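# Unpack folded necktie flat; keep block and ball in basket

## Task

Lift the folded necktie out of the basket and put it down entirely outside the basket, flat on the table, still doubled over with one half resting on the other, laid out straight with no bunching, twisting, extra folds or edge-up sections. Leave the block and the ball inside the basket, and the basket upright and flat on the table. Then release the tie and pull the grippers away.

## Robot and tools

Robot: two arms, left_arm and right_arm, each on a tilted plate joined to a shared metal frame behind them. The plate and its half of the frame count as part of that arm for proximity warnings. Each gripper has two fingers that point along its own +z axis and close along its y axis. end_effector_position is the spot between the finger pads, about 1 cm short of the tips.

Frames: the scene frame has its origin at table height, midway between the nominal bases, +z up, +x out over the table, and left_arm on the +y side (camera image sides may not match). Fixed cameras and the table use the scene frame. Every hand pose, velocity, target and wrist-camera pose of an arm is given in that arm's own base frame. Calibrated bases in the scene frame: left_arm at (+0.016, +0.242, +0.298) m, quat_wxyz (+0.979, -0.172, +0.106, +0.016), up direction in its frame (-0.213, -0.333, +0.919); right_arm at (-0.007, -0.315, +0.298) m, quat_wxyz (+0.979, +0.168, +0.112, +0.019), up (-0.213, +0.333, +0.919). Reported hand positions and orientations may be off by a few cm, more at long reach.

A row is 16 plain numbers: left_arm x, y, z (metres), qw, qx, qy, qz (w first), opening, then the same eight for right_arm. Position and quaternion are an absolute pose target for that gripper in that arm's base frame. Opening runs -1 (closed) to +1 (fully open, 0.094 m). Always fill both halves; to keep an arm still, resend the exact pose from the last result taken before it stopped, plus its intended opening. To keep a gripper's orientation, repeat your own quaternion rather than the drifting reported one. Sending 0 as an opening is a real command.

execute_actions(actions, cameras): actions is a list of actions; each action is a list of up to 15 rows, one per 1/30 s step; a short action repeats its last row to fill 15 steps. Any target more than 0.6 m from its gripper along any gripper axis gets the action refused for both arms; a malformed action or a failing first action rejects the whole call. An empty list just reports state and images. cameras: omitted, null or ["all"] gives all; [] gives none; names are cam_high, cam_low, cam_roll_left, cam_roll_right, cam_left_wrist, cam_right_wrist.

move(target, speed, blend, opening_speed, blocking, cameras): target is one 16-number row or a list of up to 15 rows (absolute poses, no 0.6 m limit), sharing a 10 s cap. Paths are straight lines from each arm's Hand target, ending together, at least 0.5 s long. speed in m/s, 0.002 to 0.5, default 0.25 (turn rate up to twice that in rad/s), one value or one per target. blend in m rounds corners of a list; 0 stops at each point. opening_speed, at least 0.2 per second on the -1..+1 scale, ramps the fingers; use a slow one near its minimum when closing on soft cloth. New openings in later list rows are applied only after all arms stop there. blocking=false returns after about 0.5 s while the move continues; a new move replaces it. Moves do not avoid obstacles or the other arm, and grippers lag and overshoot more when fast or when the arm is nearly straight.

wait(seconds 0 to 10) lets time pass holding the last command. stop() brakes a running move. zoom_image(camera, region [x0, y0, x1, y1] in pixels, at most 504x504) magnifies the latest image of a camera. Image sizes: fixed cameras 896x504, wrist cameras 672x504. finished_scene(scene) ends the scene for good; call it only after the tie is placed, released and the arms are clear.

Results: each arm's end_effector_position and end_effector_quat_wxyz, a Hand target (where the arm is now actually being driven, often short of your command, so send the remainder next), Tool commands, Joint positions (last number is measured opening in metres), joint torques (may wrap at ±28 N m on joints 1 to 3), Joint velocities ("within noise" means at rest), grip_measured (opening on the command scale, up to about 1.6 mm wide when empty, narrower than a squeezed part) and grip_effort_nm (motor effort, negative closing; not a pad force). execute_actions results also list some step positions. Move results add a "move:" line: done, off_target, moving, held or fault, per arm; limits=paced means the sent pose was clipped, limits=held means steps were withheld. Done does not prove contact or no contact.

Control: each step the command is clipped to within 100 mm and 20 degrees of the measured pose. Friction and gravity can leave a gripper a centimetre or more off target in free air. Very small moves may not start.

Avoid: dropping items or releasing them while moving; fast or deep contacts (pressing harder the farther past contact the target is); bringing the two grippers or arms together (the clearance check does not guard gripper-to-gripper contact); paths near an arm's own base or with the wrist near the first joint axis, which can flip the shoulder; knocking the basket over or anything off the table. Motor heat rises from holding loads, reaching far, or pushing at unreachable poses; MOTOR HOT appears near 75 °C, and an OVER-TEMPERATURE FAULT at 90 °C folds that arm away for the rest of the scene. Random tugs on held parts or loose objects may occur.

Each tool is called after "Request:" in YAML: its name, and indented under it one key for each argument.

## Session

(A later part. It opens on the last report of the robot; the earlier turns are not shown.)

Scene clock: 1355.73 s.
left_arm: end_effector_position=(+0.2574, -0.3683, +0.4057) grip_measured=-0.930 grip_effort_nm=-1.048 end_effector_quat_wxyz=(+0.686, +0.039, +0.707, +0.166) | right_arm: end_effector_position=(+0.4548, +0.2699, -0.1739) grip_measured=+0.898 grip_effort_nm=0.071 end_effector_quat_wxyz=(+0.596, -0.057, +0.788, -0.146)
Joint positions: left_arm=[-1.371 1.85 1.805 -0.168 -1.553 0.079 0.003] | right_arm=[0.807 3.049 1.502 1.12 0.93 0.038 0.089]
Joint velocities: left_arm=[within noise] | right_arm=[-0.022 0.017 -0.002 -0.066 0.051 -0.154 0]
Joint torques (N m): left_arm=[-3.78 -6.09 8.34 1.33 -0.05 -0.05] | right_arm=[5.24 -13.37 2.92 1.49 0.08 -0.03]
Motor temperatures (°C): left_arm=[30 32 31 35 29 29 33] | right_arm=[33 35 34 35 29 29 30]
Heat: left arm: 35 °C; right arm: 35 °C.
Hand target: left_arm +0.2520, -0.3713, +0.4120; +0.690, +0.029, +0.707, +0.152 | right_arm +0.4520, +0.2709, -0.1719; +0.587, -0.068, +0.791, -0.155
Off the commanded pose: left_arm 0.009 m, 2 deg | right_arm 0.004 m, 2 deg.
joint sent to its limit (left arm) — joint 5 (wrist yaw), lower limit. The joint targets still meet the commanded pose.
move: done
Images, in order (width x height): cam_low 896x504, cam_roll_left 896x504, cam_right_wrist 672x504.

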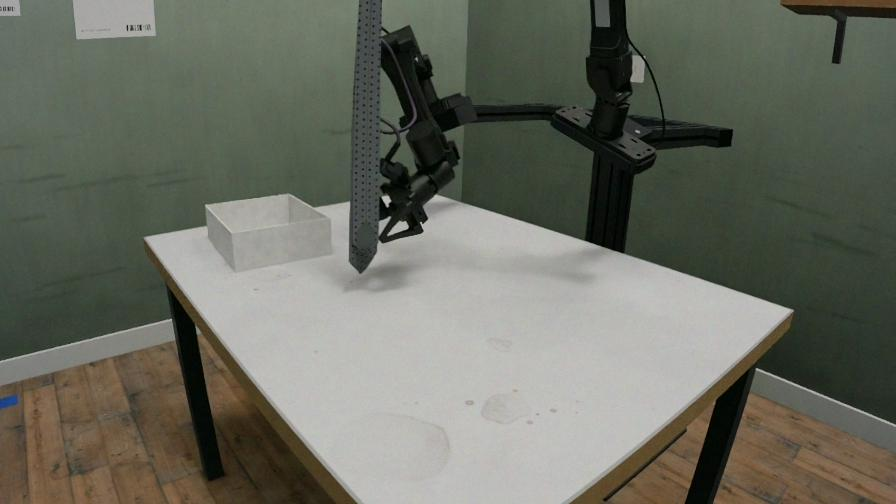

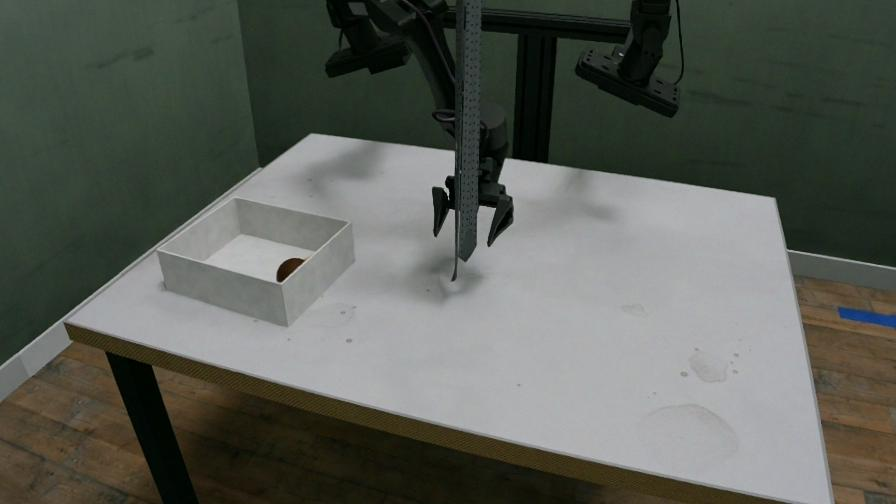

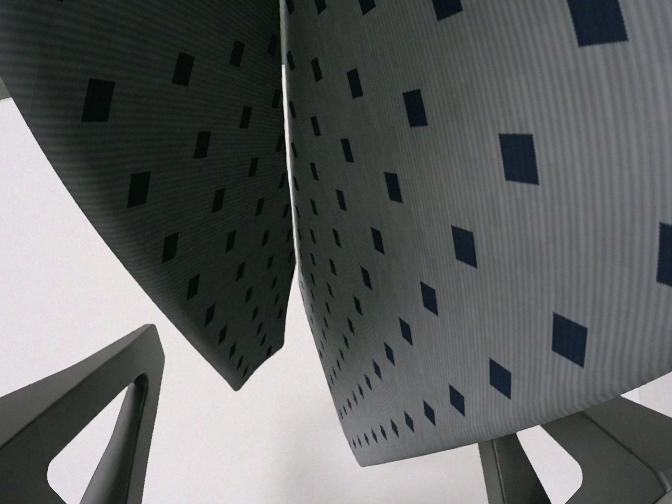

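Request:
move:
  target: [0.2520,-0.3714,0.4122,0.690,0.029,0.707,0.152,-1,0.4520,0.2710,-0.1720,0.5865,-0.0675,0.7918,-0.1550,-1]
  opening_speed: 0.6

Request:
zoom_image:
  camera: "cam_low"
  region: [300, 170, 440, 300]

Request:
zoom_image:
  camera: "cam_roll_left"
  region: [400, 170, 540, 300]

Scene clock: 1363.87 s.
left_arm: end_effector_position=(+0.2574, -0.3683, +0.4057) grip_measured=-0.930 grip_effort_nm=-1.048 end_effector_quat_wxyz=(+0.686, +0.039, +0.707, +0.166) | right_arm: end_effector_position=(+0.4547, +0.2699, -0.1741) grip_measured=-0.925 grip_effort_nm=-1.009 end_effector_quat_wxyz=(+0.595, -0.057, +0.788, -0.146)
Joint positions: left_arm=[-1.371 1.85 1.805 -0.168 -1.553 0.079 0.003] | right_arm=[0.807 3.049 1.502 1.119 0.93 0.038 0.004]
Joint velocities: within noise
Joint torques (N m): left_arm=[-3.79 -6.12 8.35 1.33 -0.07 -0.05] | right_arm=[5.26 -13.38 2.93 1.51 0.08 -0.03]
Motor temperatures (°C): left_arm=[30 32 31 35 29 29 33] | right_arm=[33 36 34 35 29 29 30]
Heat: left arm: 35 °C; right arm: 36 °C.
Hand target: left_arm +0.2520, -0.3713, +0.4120; +0.690, +0.029, +0.707, +0.152 | right_arm +0.4520, +0.2710, -0.1719; +0.587, -0.068, +0.792, -0.155
Off the commanded pose: left_arm 0.009 m, 2 deg | right_arm 0.004 m, 2 deg.
joint sent to its limit (left arm) — joint 5 (wrist yaw), lower limit. The joint targets still meet the commanded pose.
move: done

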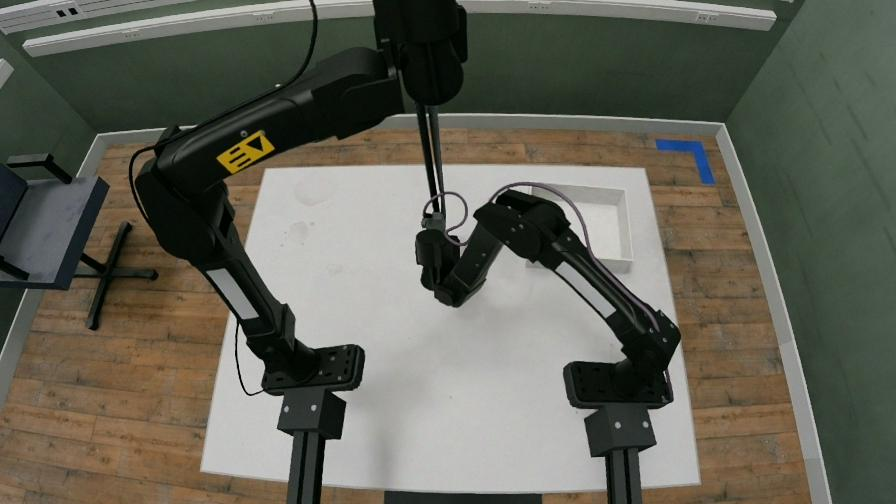

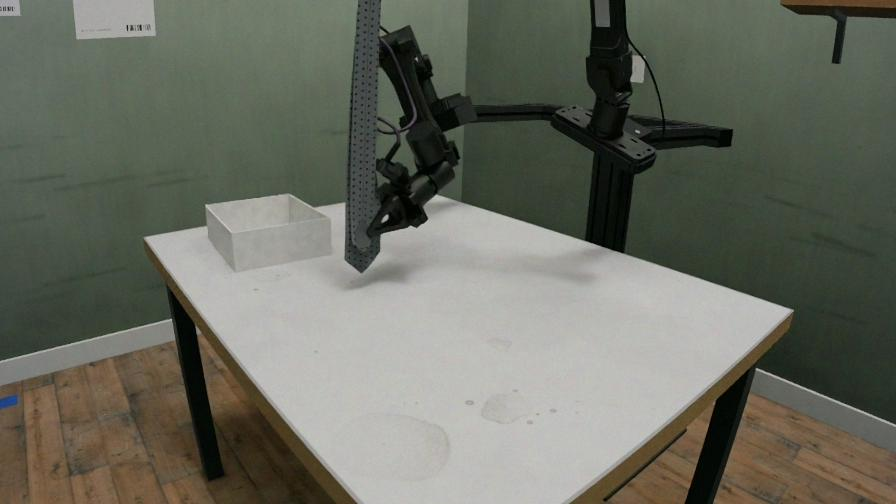

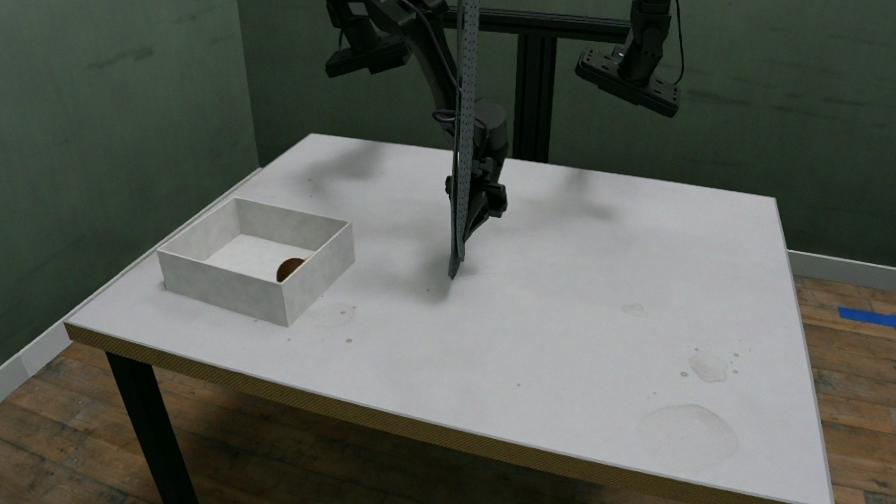

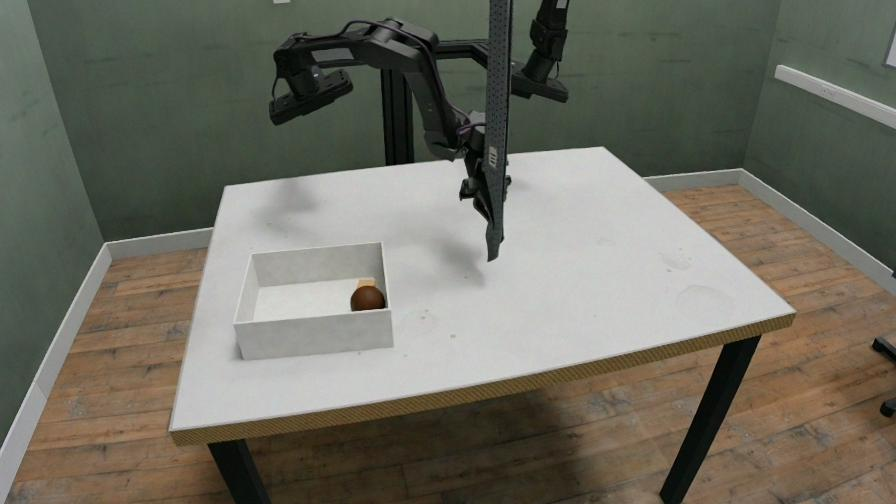

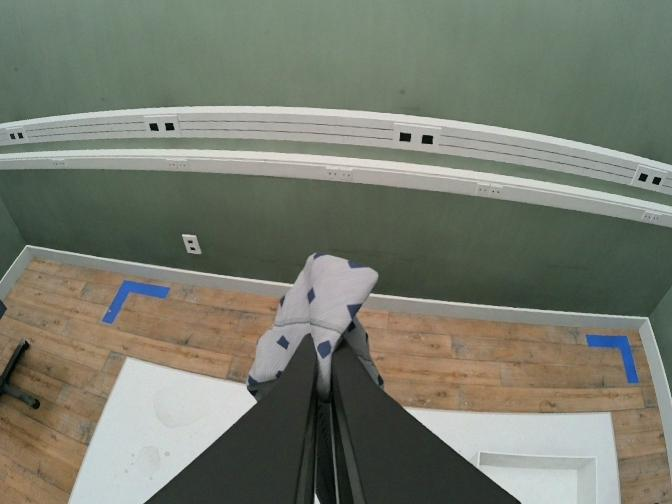

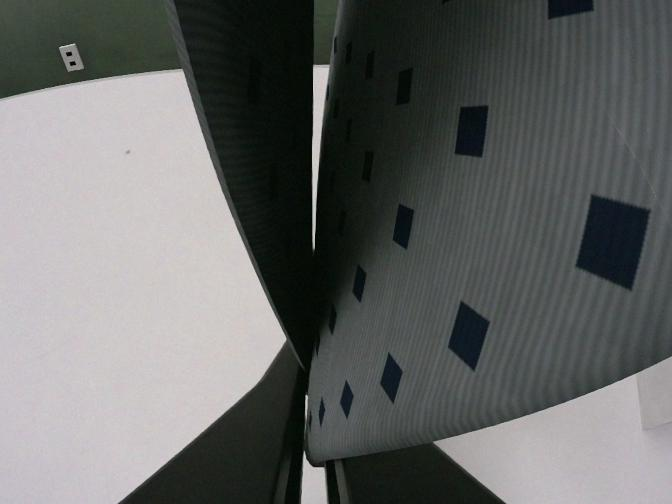

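Scaled by 3.600.

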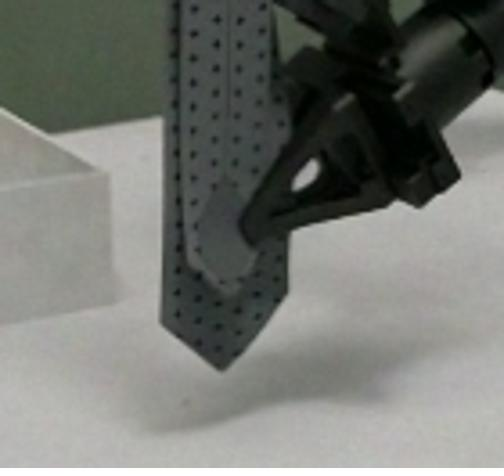

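Scaled by 3.600.

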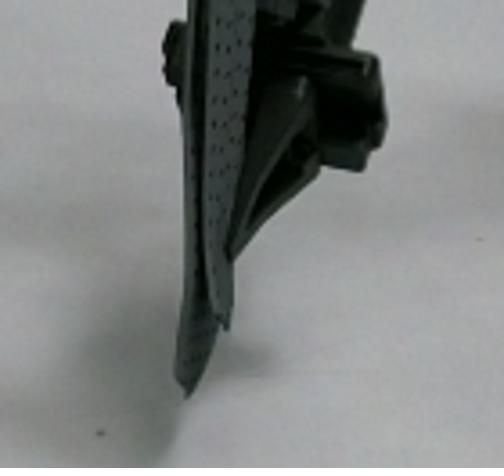

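Request:
move:
  target:
    - [0.2520,-0.3714,0.4122,0.690,0.029,0.707,0.152,-1,0.4520,0.2710,-0.1720,0.5865,-0.0675,0.7918,-0.1550,0.9]
    - [0.2520,-0.3714,0.4122,0.690,0.029,0.707,0.152,-1,0.4540,0.2690,-0.1780,0.7151,-0.0934,0.6779,-0.1409,0.9]
  speed: 0.1
  opening_speed: 1

Request:
zoom_image:
  camera: "cam_low"
  region: [300, 170, 440, 300]

Request:
zoom_image:
  camera: "cam_roll_left"
  region: [400, 170, 540, 300]

Scene clock: 1390.47 s.
left_arm: end_effector_position=(+0.2574, -0.3683, +0.4057) grip_measured=-0.930 grip_effort_nm=-1.043 end_effector_quat_wxyz=(+0.686, +0.039, +0.707, +0.166) | right_arm: end_effector_position=(+0.4594, +0.2796, -0.1594) grip_measured=+0.898 grip_effort_nm=0.081 end_effector_quat_wxyz=(+0.644, -0.089, +0.751, -0.115)
Joint positions: left_arm=[-1.371 1.85 1.805 -0.168 -1.553 0.079 0.003] | right_arm=[0.794 3.106 1.506 1.384 0.841 -0.132 0.089]
Joint velocities: left_arm=[within noise] | right_arm=[-0.012 0.017 0.007 -0.066 -0.037 -0.154 0]
Joint torques (N m): left_arm=[-3.81 -6.12 8.36 1.33 -0.04 -0.05] | right_arm=[4.07 -9.03 2.84 1.91 -0.23 -0.07]
Motor temperatures (°C): left_arm=[30 32 31 35 29 29 33] | right_arm=[33 36 34 35 29 29 30]
Heat: left arm: 35 °C; right arm: 36 °C.
Hand target: left_arm +0.2520, -0.3713, +0.4120; +0.690, +0.029, +0.707, +0.152 | right_arm +0.4534, +0.2688, -0.1768; +0.632, -0.103, +0.758, -0.124
Off the commanded pose: left_arm 0.009 m, 2 deg | right_arm 0.022 m, 12 deg.
joint sent to its limit (left arm) — joint 5 (wrist yaw), lower limit. The joint targets still meet the commanded pose.
joint sent to its limit (right arm) — joint 2 (shoulder), upper limit. The joint targets are off in orientation, not in position.
move: off_target (right_arm)

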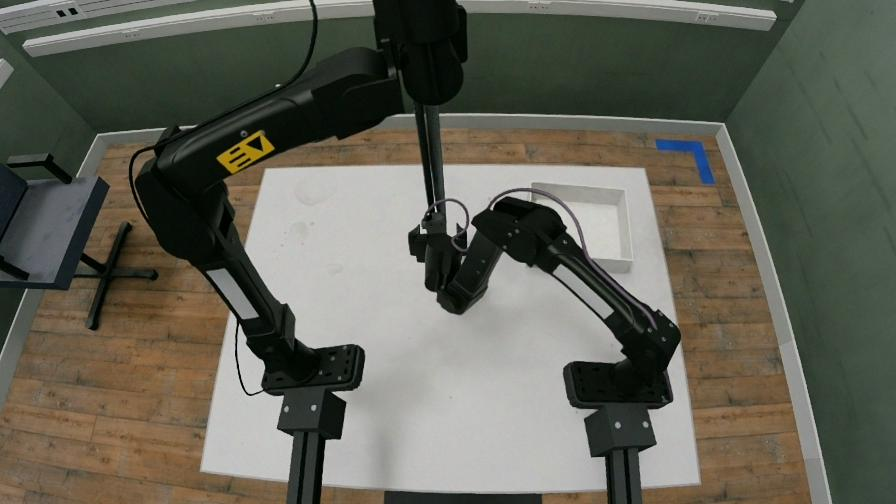

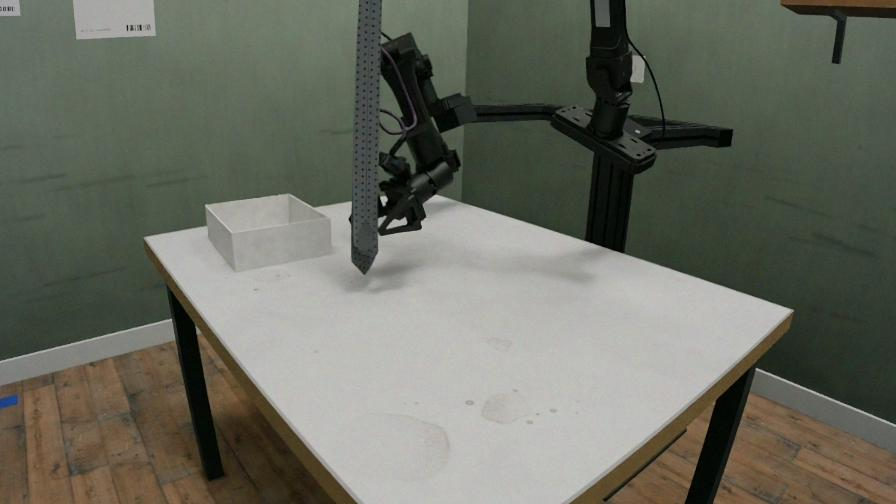

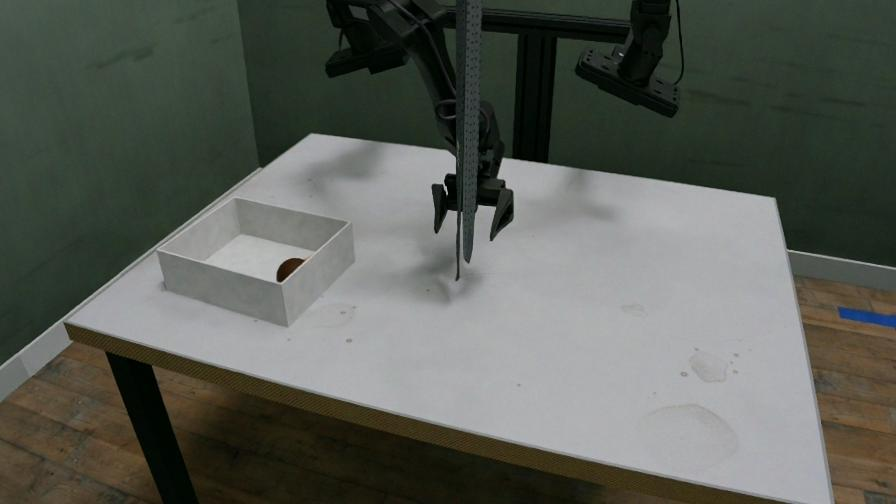

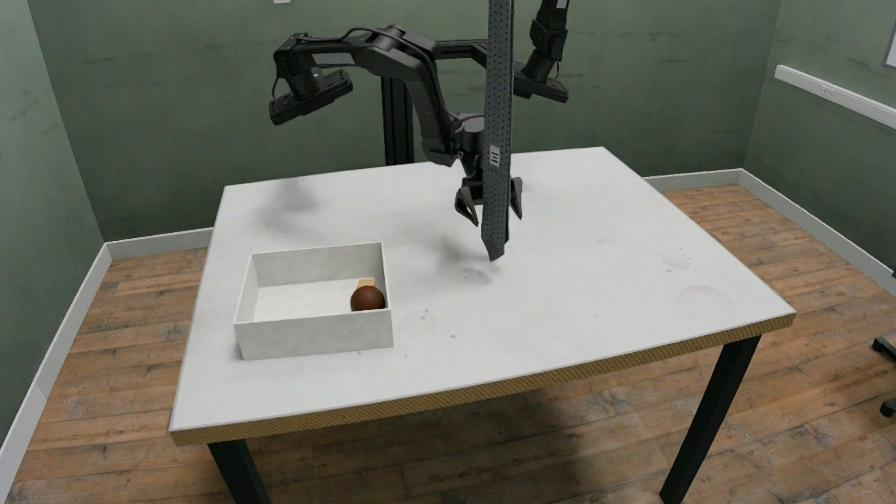

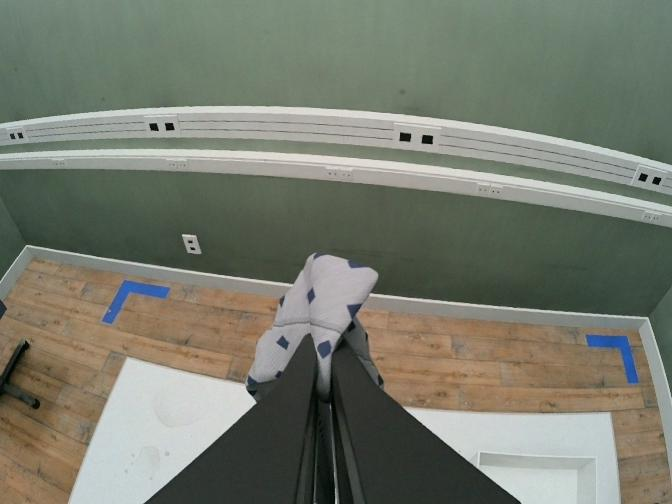

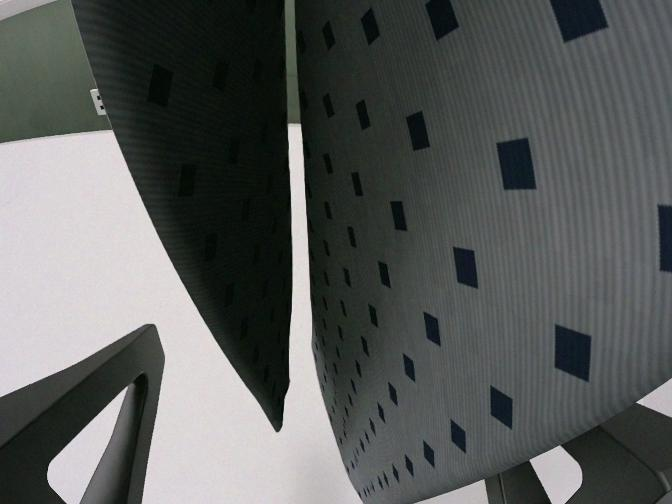

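Scaled by 3.600.

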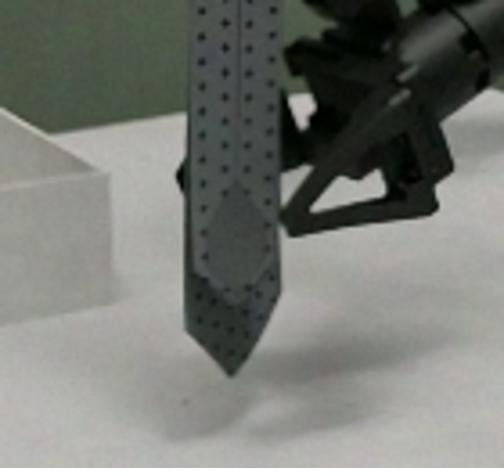

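Scaled by 3.600.

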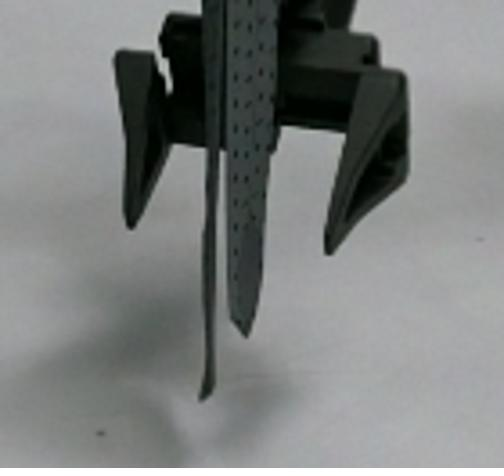

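Request:
move:
  target: [0.2520,-0.3714,0.4122,0.690,0.029,0.707,0.152,-1,0.4540,0.2660,-0.1920,0.6533,-0.0808,0.7378,-0.1485,0.9]
  speed: 0.1
  cameras: []

Request:
move:
  target: [0.2520,-0.3714,0.4122,0.690,0.029,0.707,0.152,-1,0.4540,0.2660,-0.1920,0.6533,-0.0808,0.7378,-0.1485,-1]
  opening_speed: 0.6

Request:
zoom_image:
  camera: "cam_low"
  region: [300, 170, 440, 300]

Request:
zoom_image:
  camera: "cam_roll_left"
  region: [400, 170, 540, 300]

Scene clock: 1404.23 s.
left_arm: end_effector_position=(+0.2574, -0.3683, +0.4057) grip_measured=-0.930 grip_effort_nm=-1.048 end_effector_quat_wxyz=(+0.686, +0.039, +0.707, +0.166) | right_arm: end_effector_position=(+0.4564, +0.2729, -0.1742) grip_measured=+0.898 grip_effort_nm=0.076 end_effector_quat_wxyz=(+0.623, -0.081, +0.768, -0.124)
Joint positions: left_arm=[-1.371 1.85 1.805 -0.168 -1.553 0.079 0.003] | right_arm=[0.794 3.106 1.506 1.298 0.862 -0.07 0.089]
Joint velocities: within noise
Joint torques (N m): left_arm=[-3.77 -6.09 8.38 1.33 -0.05 -0.04] | right_arm=[4.52 -9.03 5.68 1.57 0.07 0.1]
Motor temperatures (°C): left_arm=[30 32 31 35 29 29 33] | right_arm=[33 34 34 36 29 29 30]
Heat: left arm: 35 °C; right arm: 36 °C.
Hand target: left_arm +0.2520, -0.3713, +0.4120; +0.690, +0.029, +0.707, +0.152 | right_arm +0.4531, +0.2655, -0.1905; +0.609, -0.086, +0.776, -0.138
Off the commanded pose: left_arm 0.009 m, 2 deg | right_arm 0.019 m, 6 deg.
joint sent to its limit (left arm) — joint 5 (wrist yaw), lower limit. The joint targets still meet the commanded pose.
joint sent to its limit (right arm) — joint 2 (shoulder), upper limit. The joint targets are off in orientation, not in position.
move: off_target (right_arm)
No camera images: "cameras" was empty.

Scene clock: 1407.60 s.
left_arm: end_effector_position=(+0.2574, -0.3683, +0.4057) grip_measured=-0.930 grip_effort_nm=-1.043 end_effector_quat_wxyz=(+0.686, +0.039, +0.707, +0.166) | right_arm: end_effector_position=(+0.4563, +0.2726, -0.1746) grip_measured=-0.931 grip_effort_nm=-1.013 end_effector_quat_wxyz=(+0.622, -0.081, +0.769, -0.124)
Joint positions: left_arm=[-1.371 1.85 1.805 -0.168 -1.553 0.079 0.003] | right_arm=[0.794 3.106 1.506 1.296 0.864 -0.068 0.003]
Joint velocities: within noise
Joint torques (N m): left_arm=[-3.81 -6.12 8.35 1.34 -0.04 -0.05] | right_arm=[4.53 -9.02 5.75 1.56 0.06 0.1]
Motor temperatures (°C): left_arm=[30 32 31 35 29 29 33] | right_arm=[33 34 34 35 29 29 30]
Heat: left arm: 35 °C; right arm: 35 °C.
Hand target: left_arm +0.2520, -0.3713, +0.4120; +0.690, +0.029, +0.707, +0.152 | right_arm +0.4532, +0.2655, -0.1906; +0.609, -0.086, +0.776, -0.138
Off the commanded pose: left_arm 0.009 m, 2 deg | right_arm 0.019 m, 6 deg.
joint sent to its limit (left arm) — joint 5 (wrist yaw), lower limit. The joint targets still meet the commanded pose.
joint sent to its limit (right arm) — joint 2 (shoulder), upper limit. The joint targets are off in orientation, not in position.
move: off_target (right_arm)

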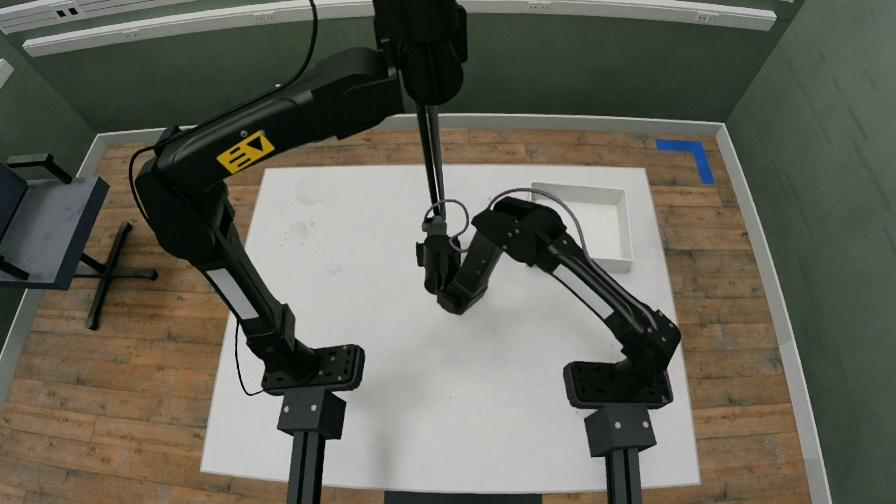

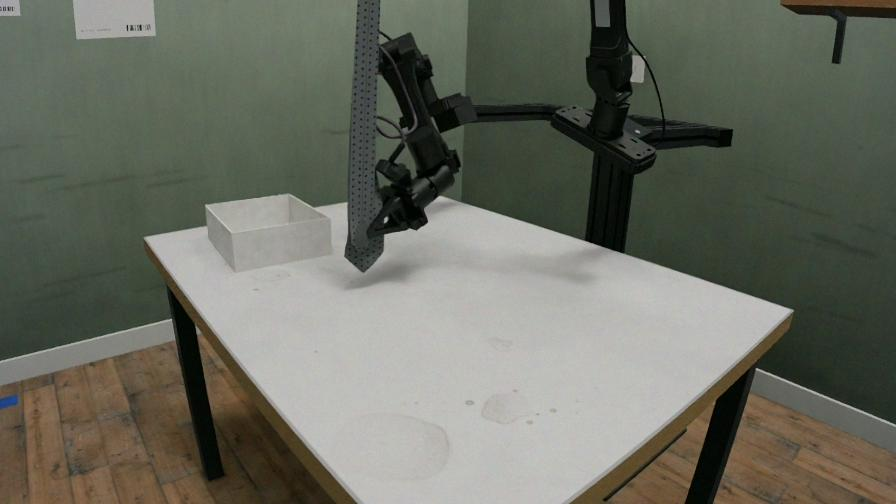

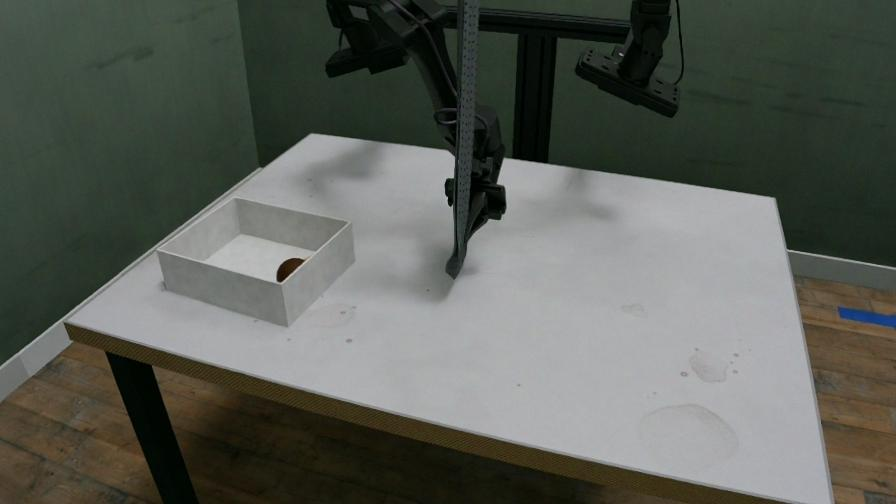

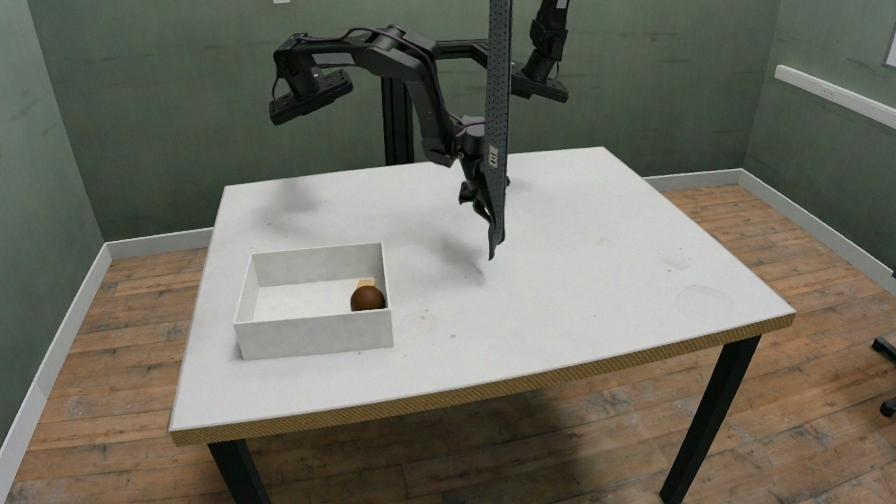

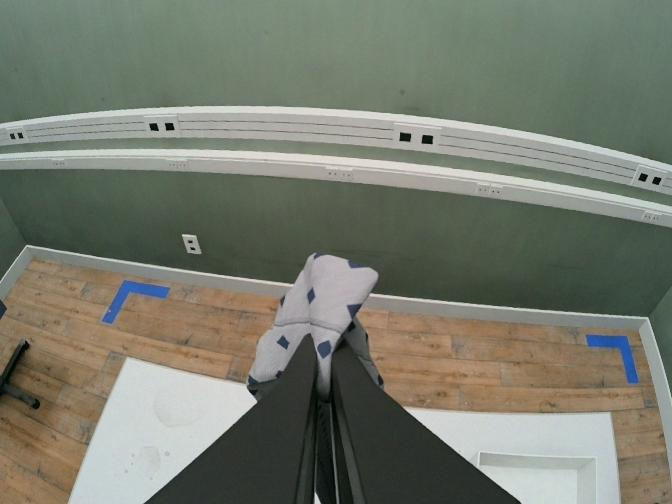

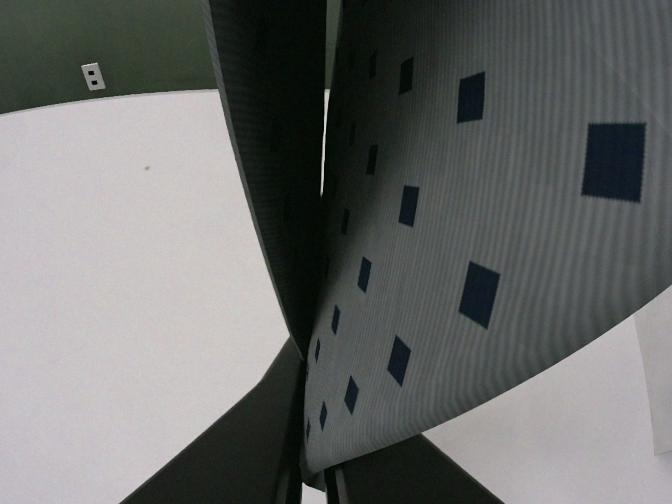

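Scaled by 3.600.

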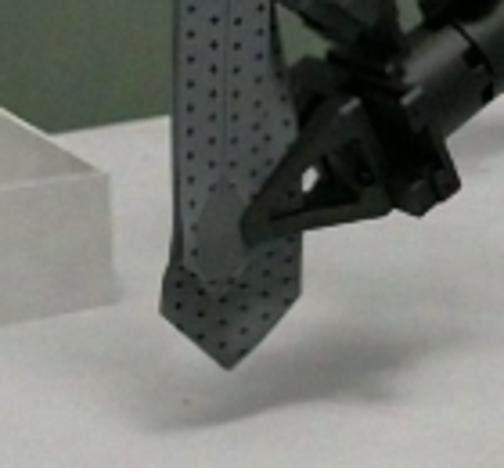

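Scaled by 3.600.

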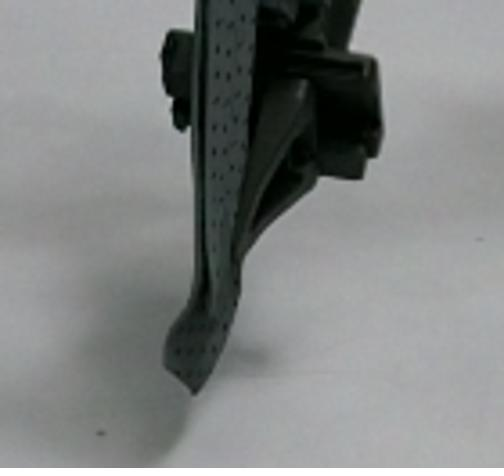

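Request:
move:
  target: [0.3654,-0.1374,0.4236,0.5954,0.1356,0.7732,-0.1699,-1,0.4040,0.2290,-0.1740,0.5992,-0.0394,0.6664,-0.4413,-1]
  speed: 0.12

Scene clock: 1430.70 s.
left_arm: end_effector_position=(+0.3676, -0.1363, +0.4160) grip_measured=-0.930 grip_effort_nm=-1.043 end_effector_quat_wxyz=(+0.593, +0.128, +0.777, -0.167) | right_arm: end_effector_position=(+0.4132, +0.2268, -0.1637) grip_measured=-0.933 grip_effort_nm=-1.057 end_effector_quat_wxyz=(+0.552, -0.016, +0.727, -0.409)
Joint positions: left_arm=[-0.295 1.204 1.42 -0.461 0.138 -0.077 0.003] | right_arm=[0.886 3.106 1.646 0.772 1.482 0.026 0.003]
Joint velocities: within noise
Joint torques (N m): left_arm=[-1.25 -4.86 9.51 1.6 0.41 0.12] | right_arm=[6.26 -9.48 6.28 1.15 0.54 0.13]
Motor temperatures (°C): left_arm=[30 32 31 35 29 29 33] | right_arm=[33 34 34 35 29 29 31]
Heat: left arm: 35 °C; right arm: 35 °C.
Hand target: left_arm +0.3653, -0.1374, +0.4236; +0.596, +0.135, +0.773, -0.170 | right_arm +0.4039, +0.2287, -0.1730; +0.548, -0.030, +0.723, -0.420
Off the commanded pose: left_arm 0.008 m, 1 deg | right_arm 0.014 m, 10 deg.
joint sent to its limit (right arm) — joint 2 (shoulder), upper limit. The joint targets are off in orientation, not in position.
move: off_target (right_arm)

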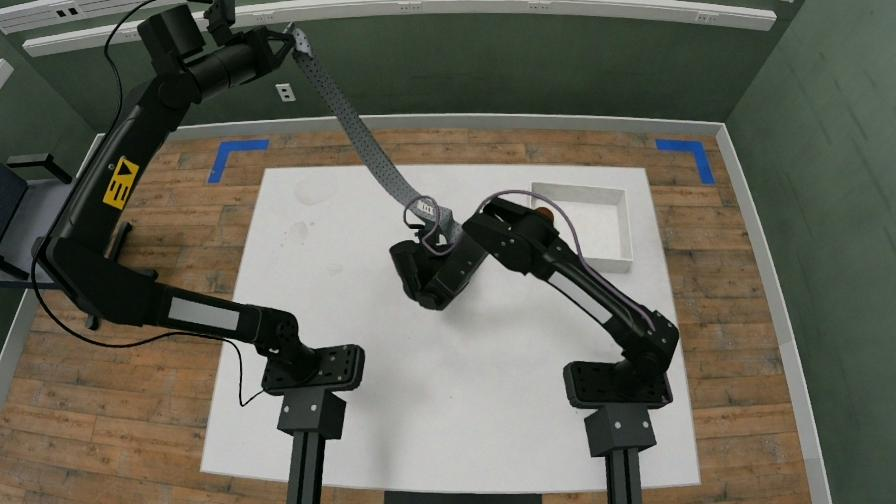

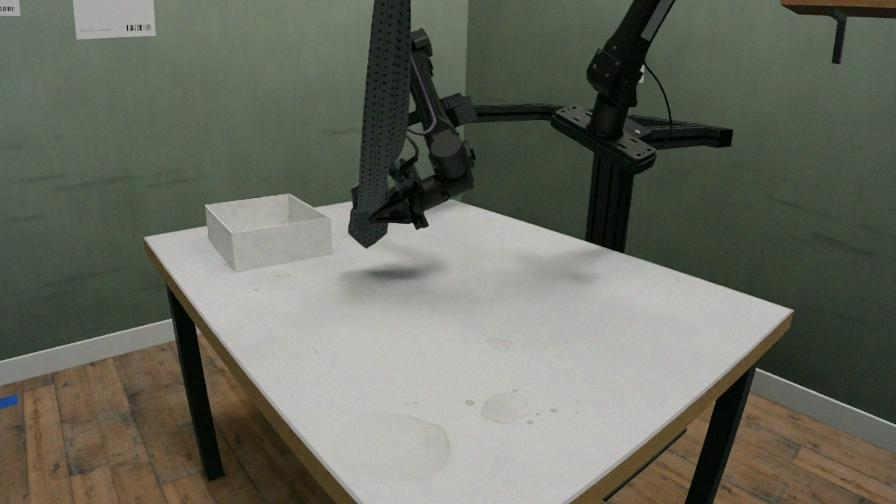

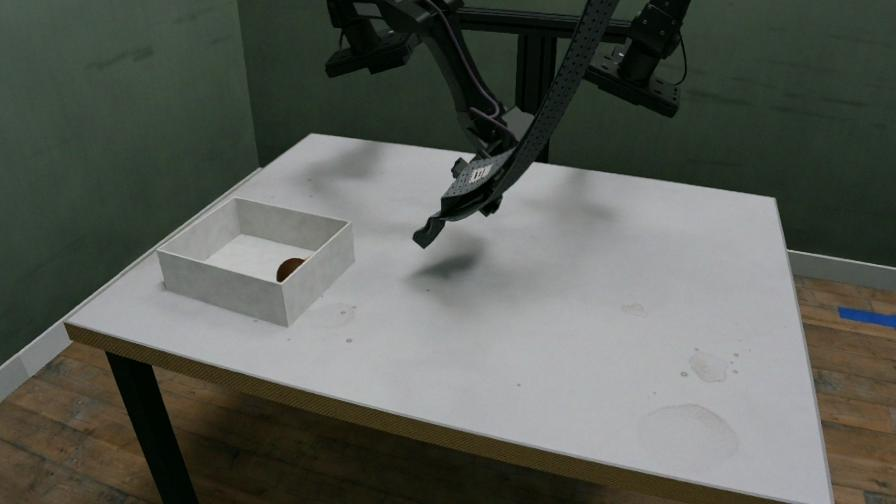

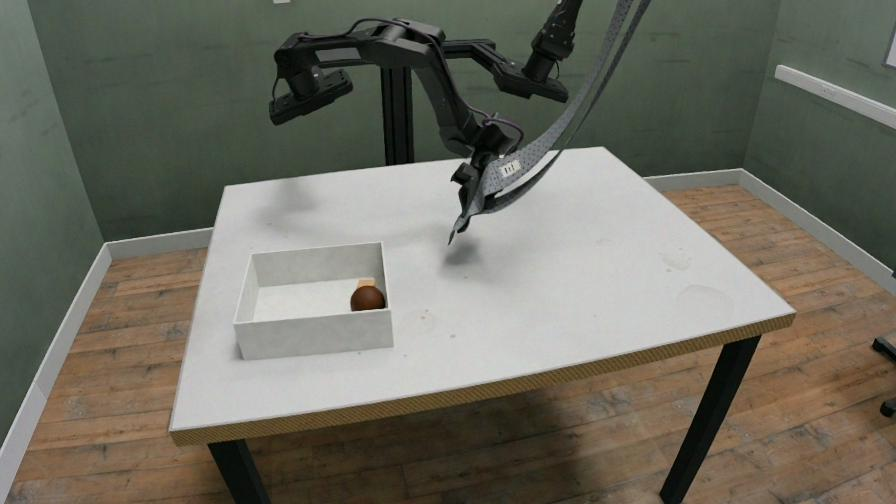

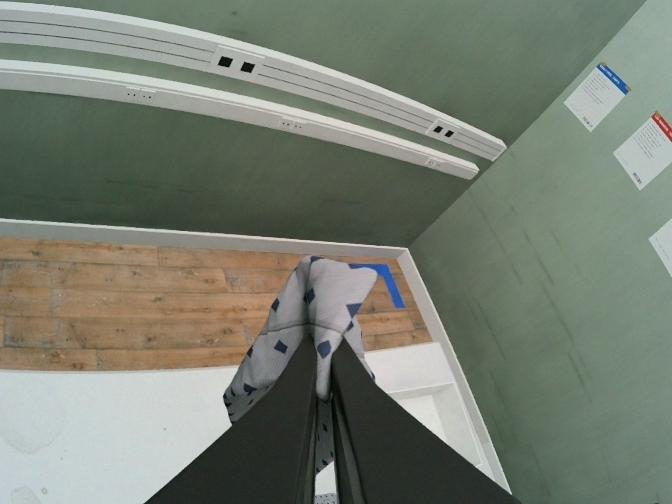

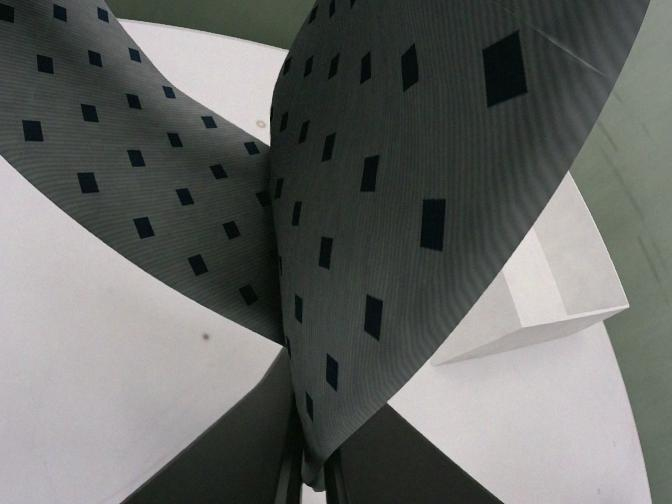

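Request:
move:
  target: [0.4476,0.0901,0.2368,0.5311,-0.0691,0.7819,-0.3183,-1,0.3500,0.1690,-0.2090,0.4645,-0.2106,0.6334,-0.5813,-1]
  speed: 0.12

Scene clock: 1438.00 s.
left_arm: end_effector_position=(+0.4464, +0.0910, +0.2364) grip_measured=-0.930 grip_effort_nm=-1.048 end_effector_quat_wxyz=(+0.529, -0.076, +0.786, -0.312) | right_arm: end_effector_position=(+0.3629, +0.1746, -0.1965) grip_measured=-0.933 grip_effort_nm=-1.057 end_effector_quat_wxyz=(+0.425, -0.185, +0.705, -0.536)
Joint positions: left_arm=[0.512 1.599 1.061 0.128 0.907 -0.298 0.003] | right_arm=[0.903 3.106 1.493 0.397 1.504 0.059 0.003]
Joint velocities: within noise
Joint torques (N m): left_arm=[-1.36 -9.31 6.45 1.52 0.56 -0.02] | right_arm=[5.67 -8.5 2.36 0.81 0.56 0.13]
Motor temperatures (°C): left_arm=[30 32 31 36 30 29 33] | right_arm=[33 34 34 35 29 29 31]
Heat: left arm: 36 °C; right arm: 35 °C.
Hand target: left_arm +0.4476, +0.0901, +0.2368; +0.531, -0.069, +0.782, -0.318 | right_arm +0.3501, +0.1687, -0.2076; +0.413, -0.210, +0.698, -0.546
Off the commanded pose: left_arm 0.002 m, 1 deg | right_arm 0.019 m, 11 deg.
joint sent to its limit (right arm) — joint 2 (shoulder), upper limit. The joint targets are off in orientation, not in position.
move: off_target (right_arm)

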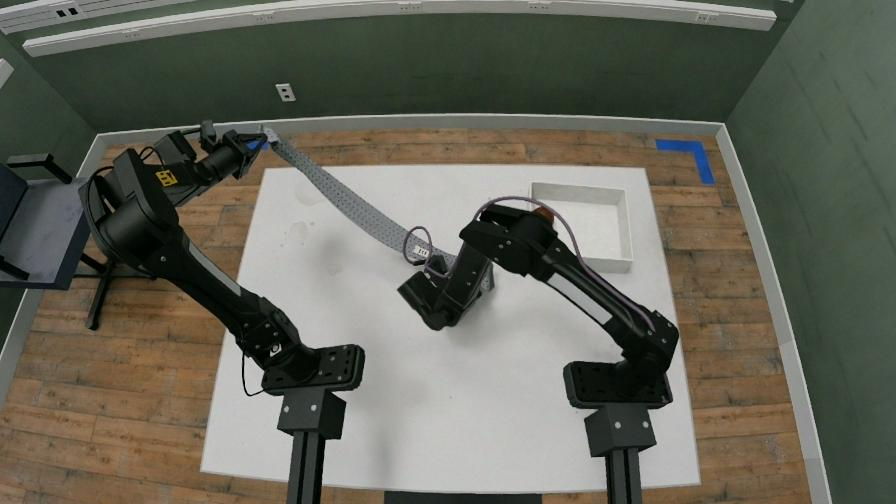

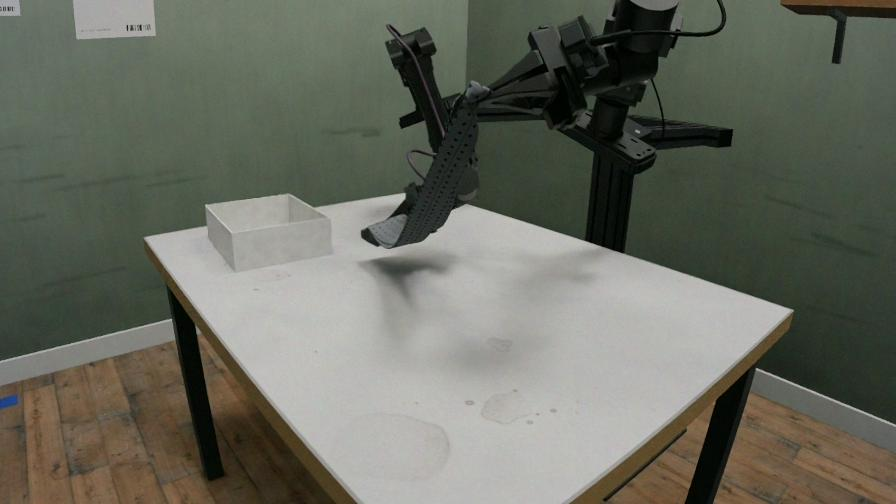

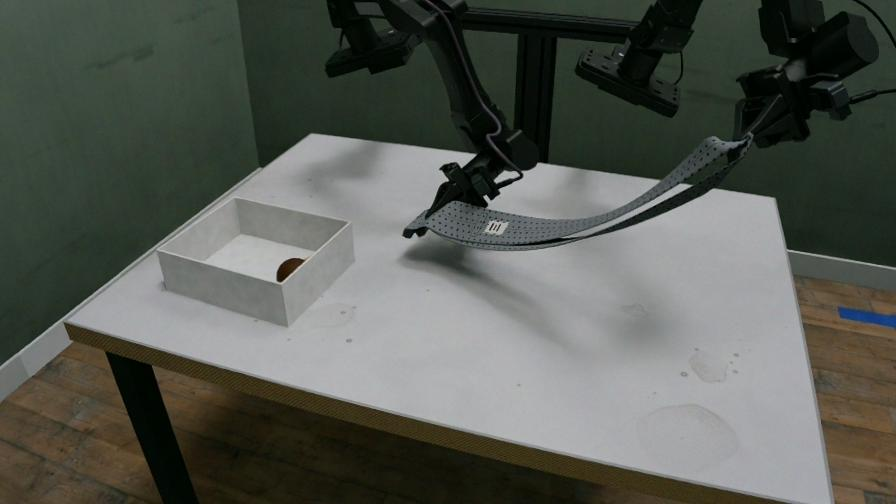

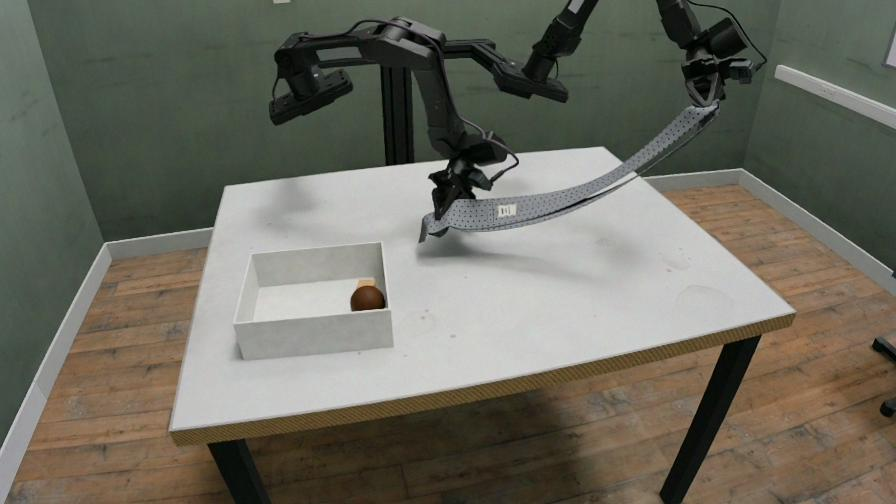

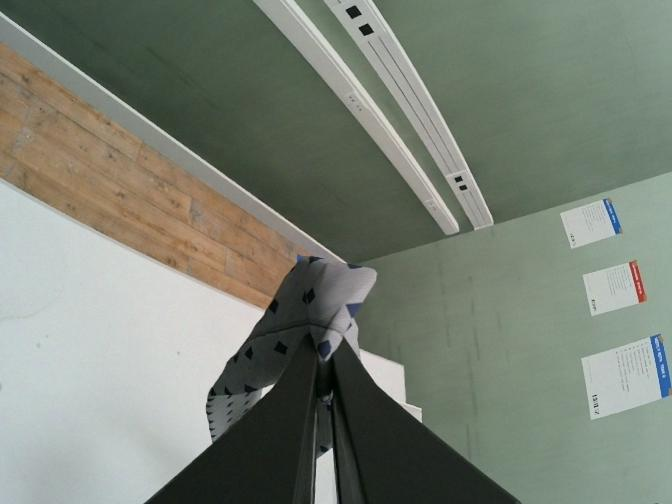

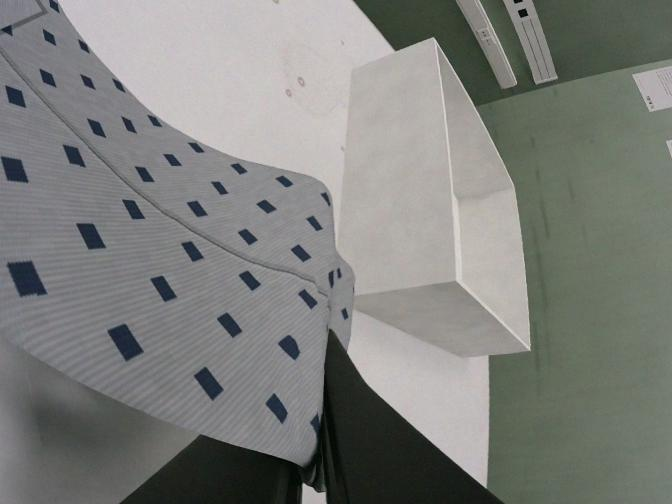

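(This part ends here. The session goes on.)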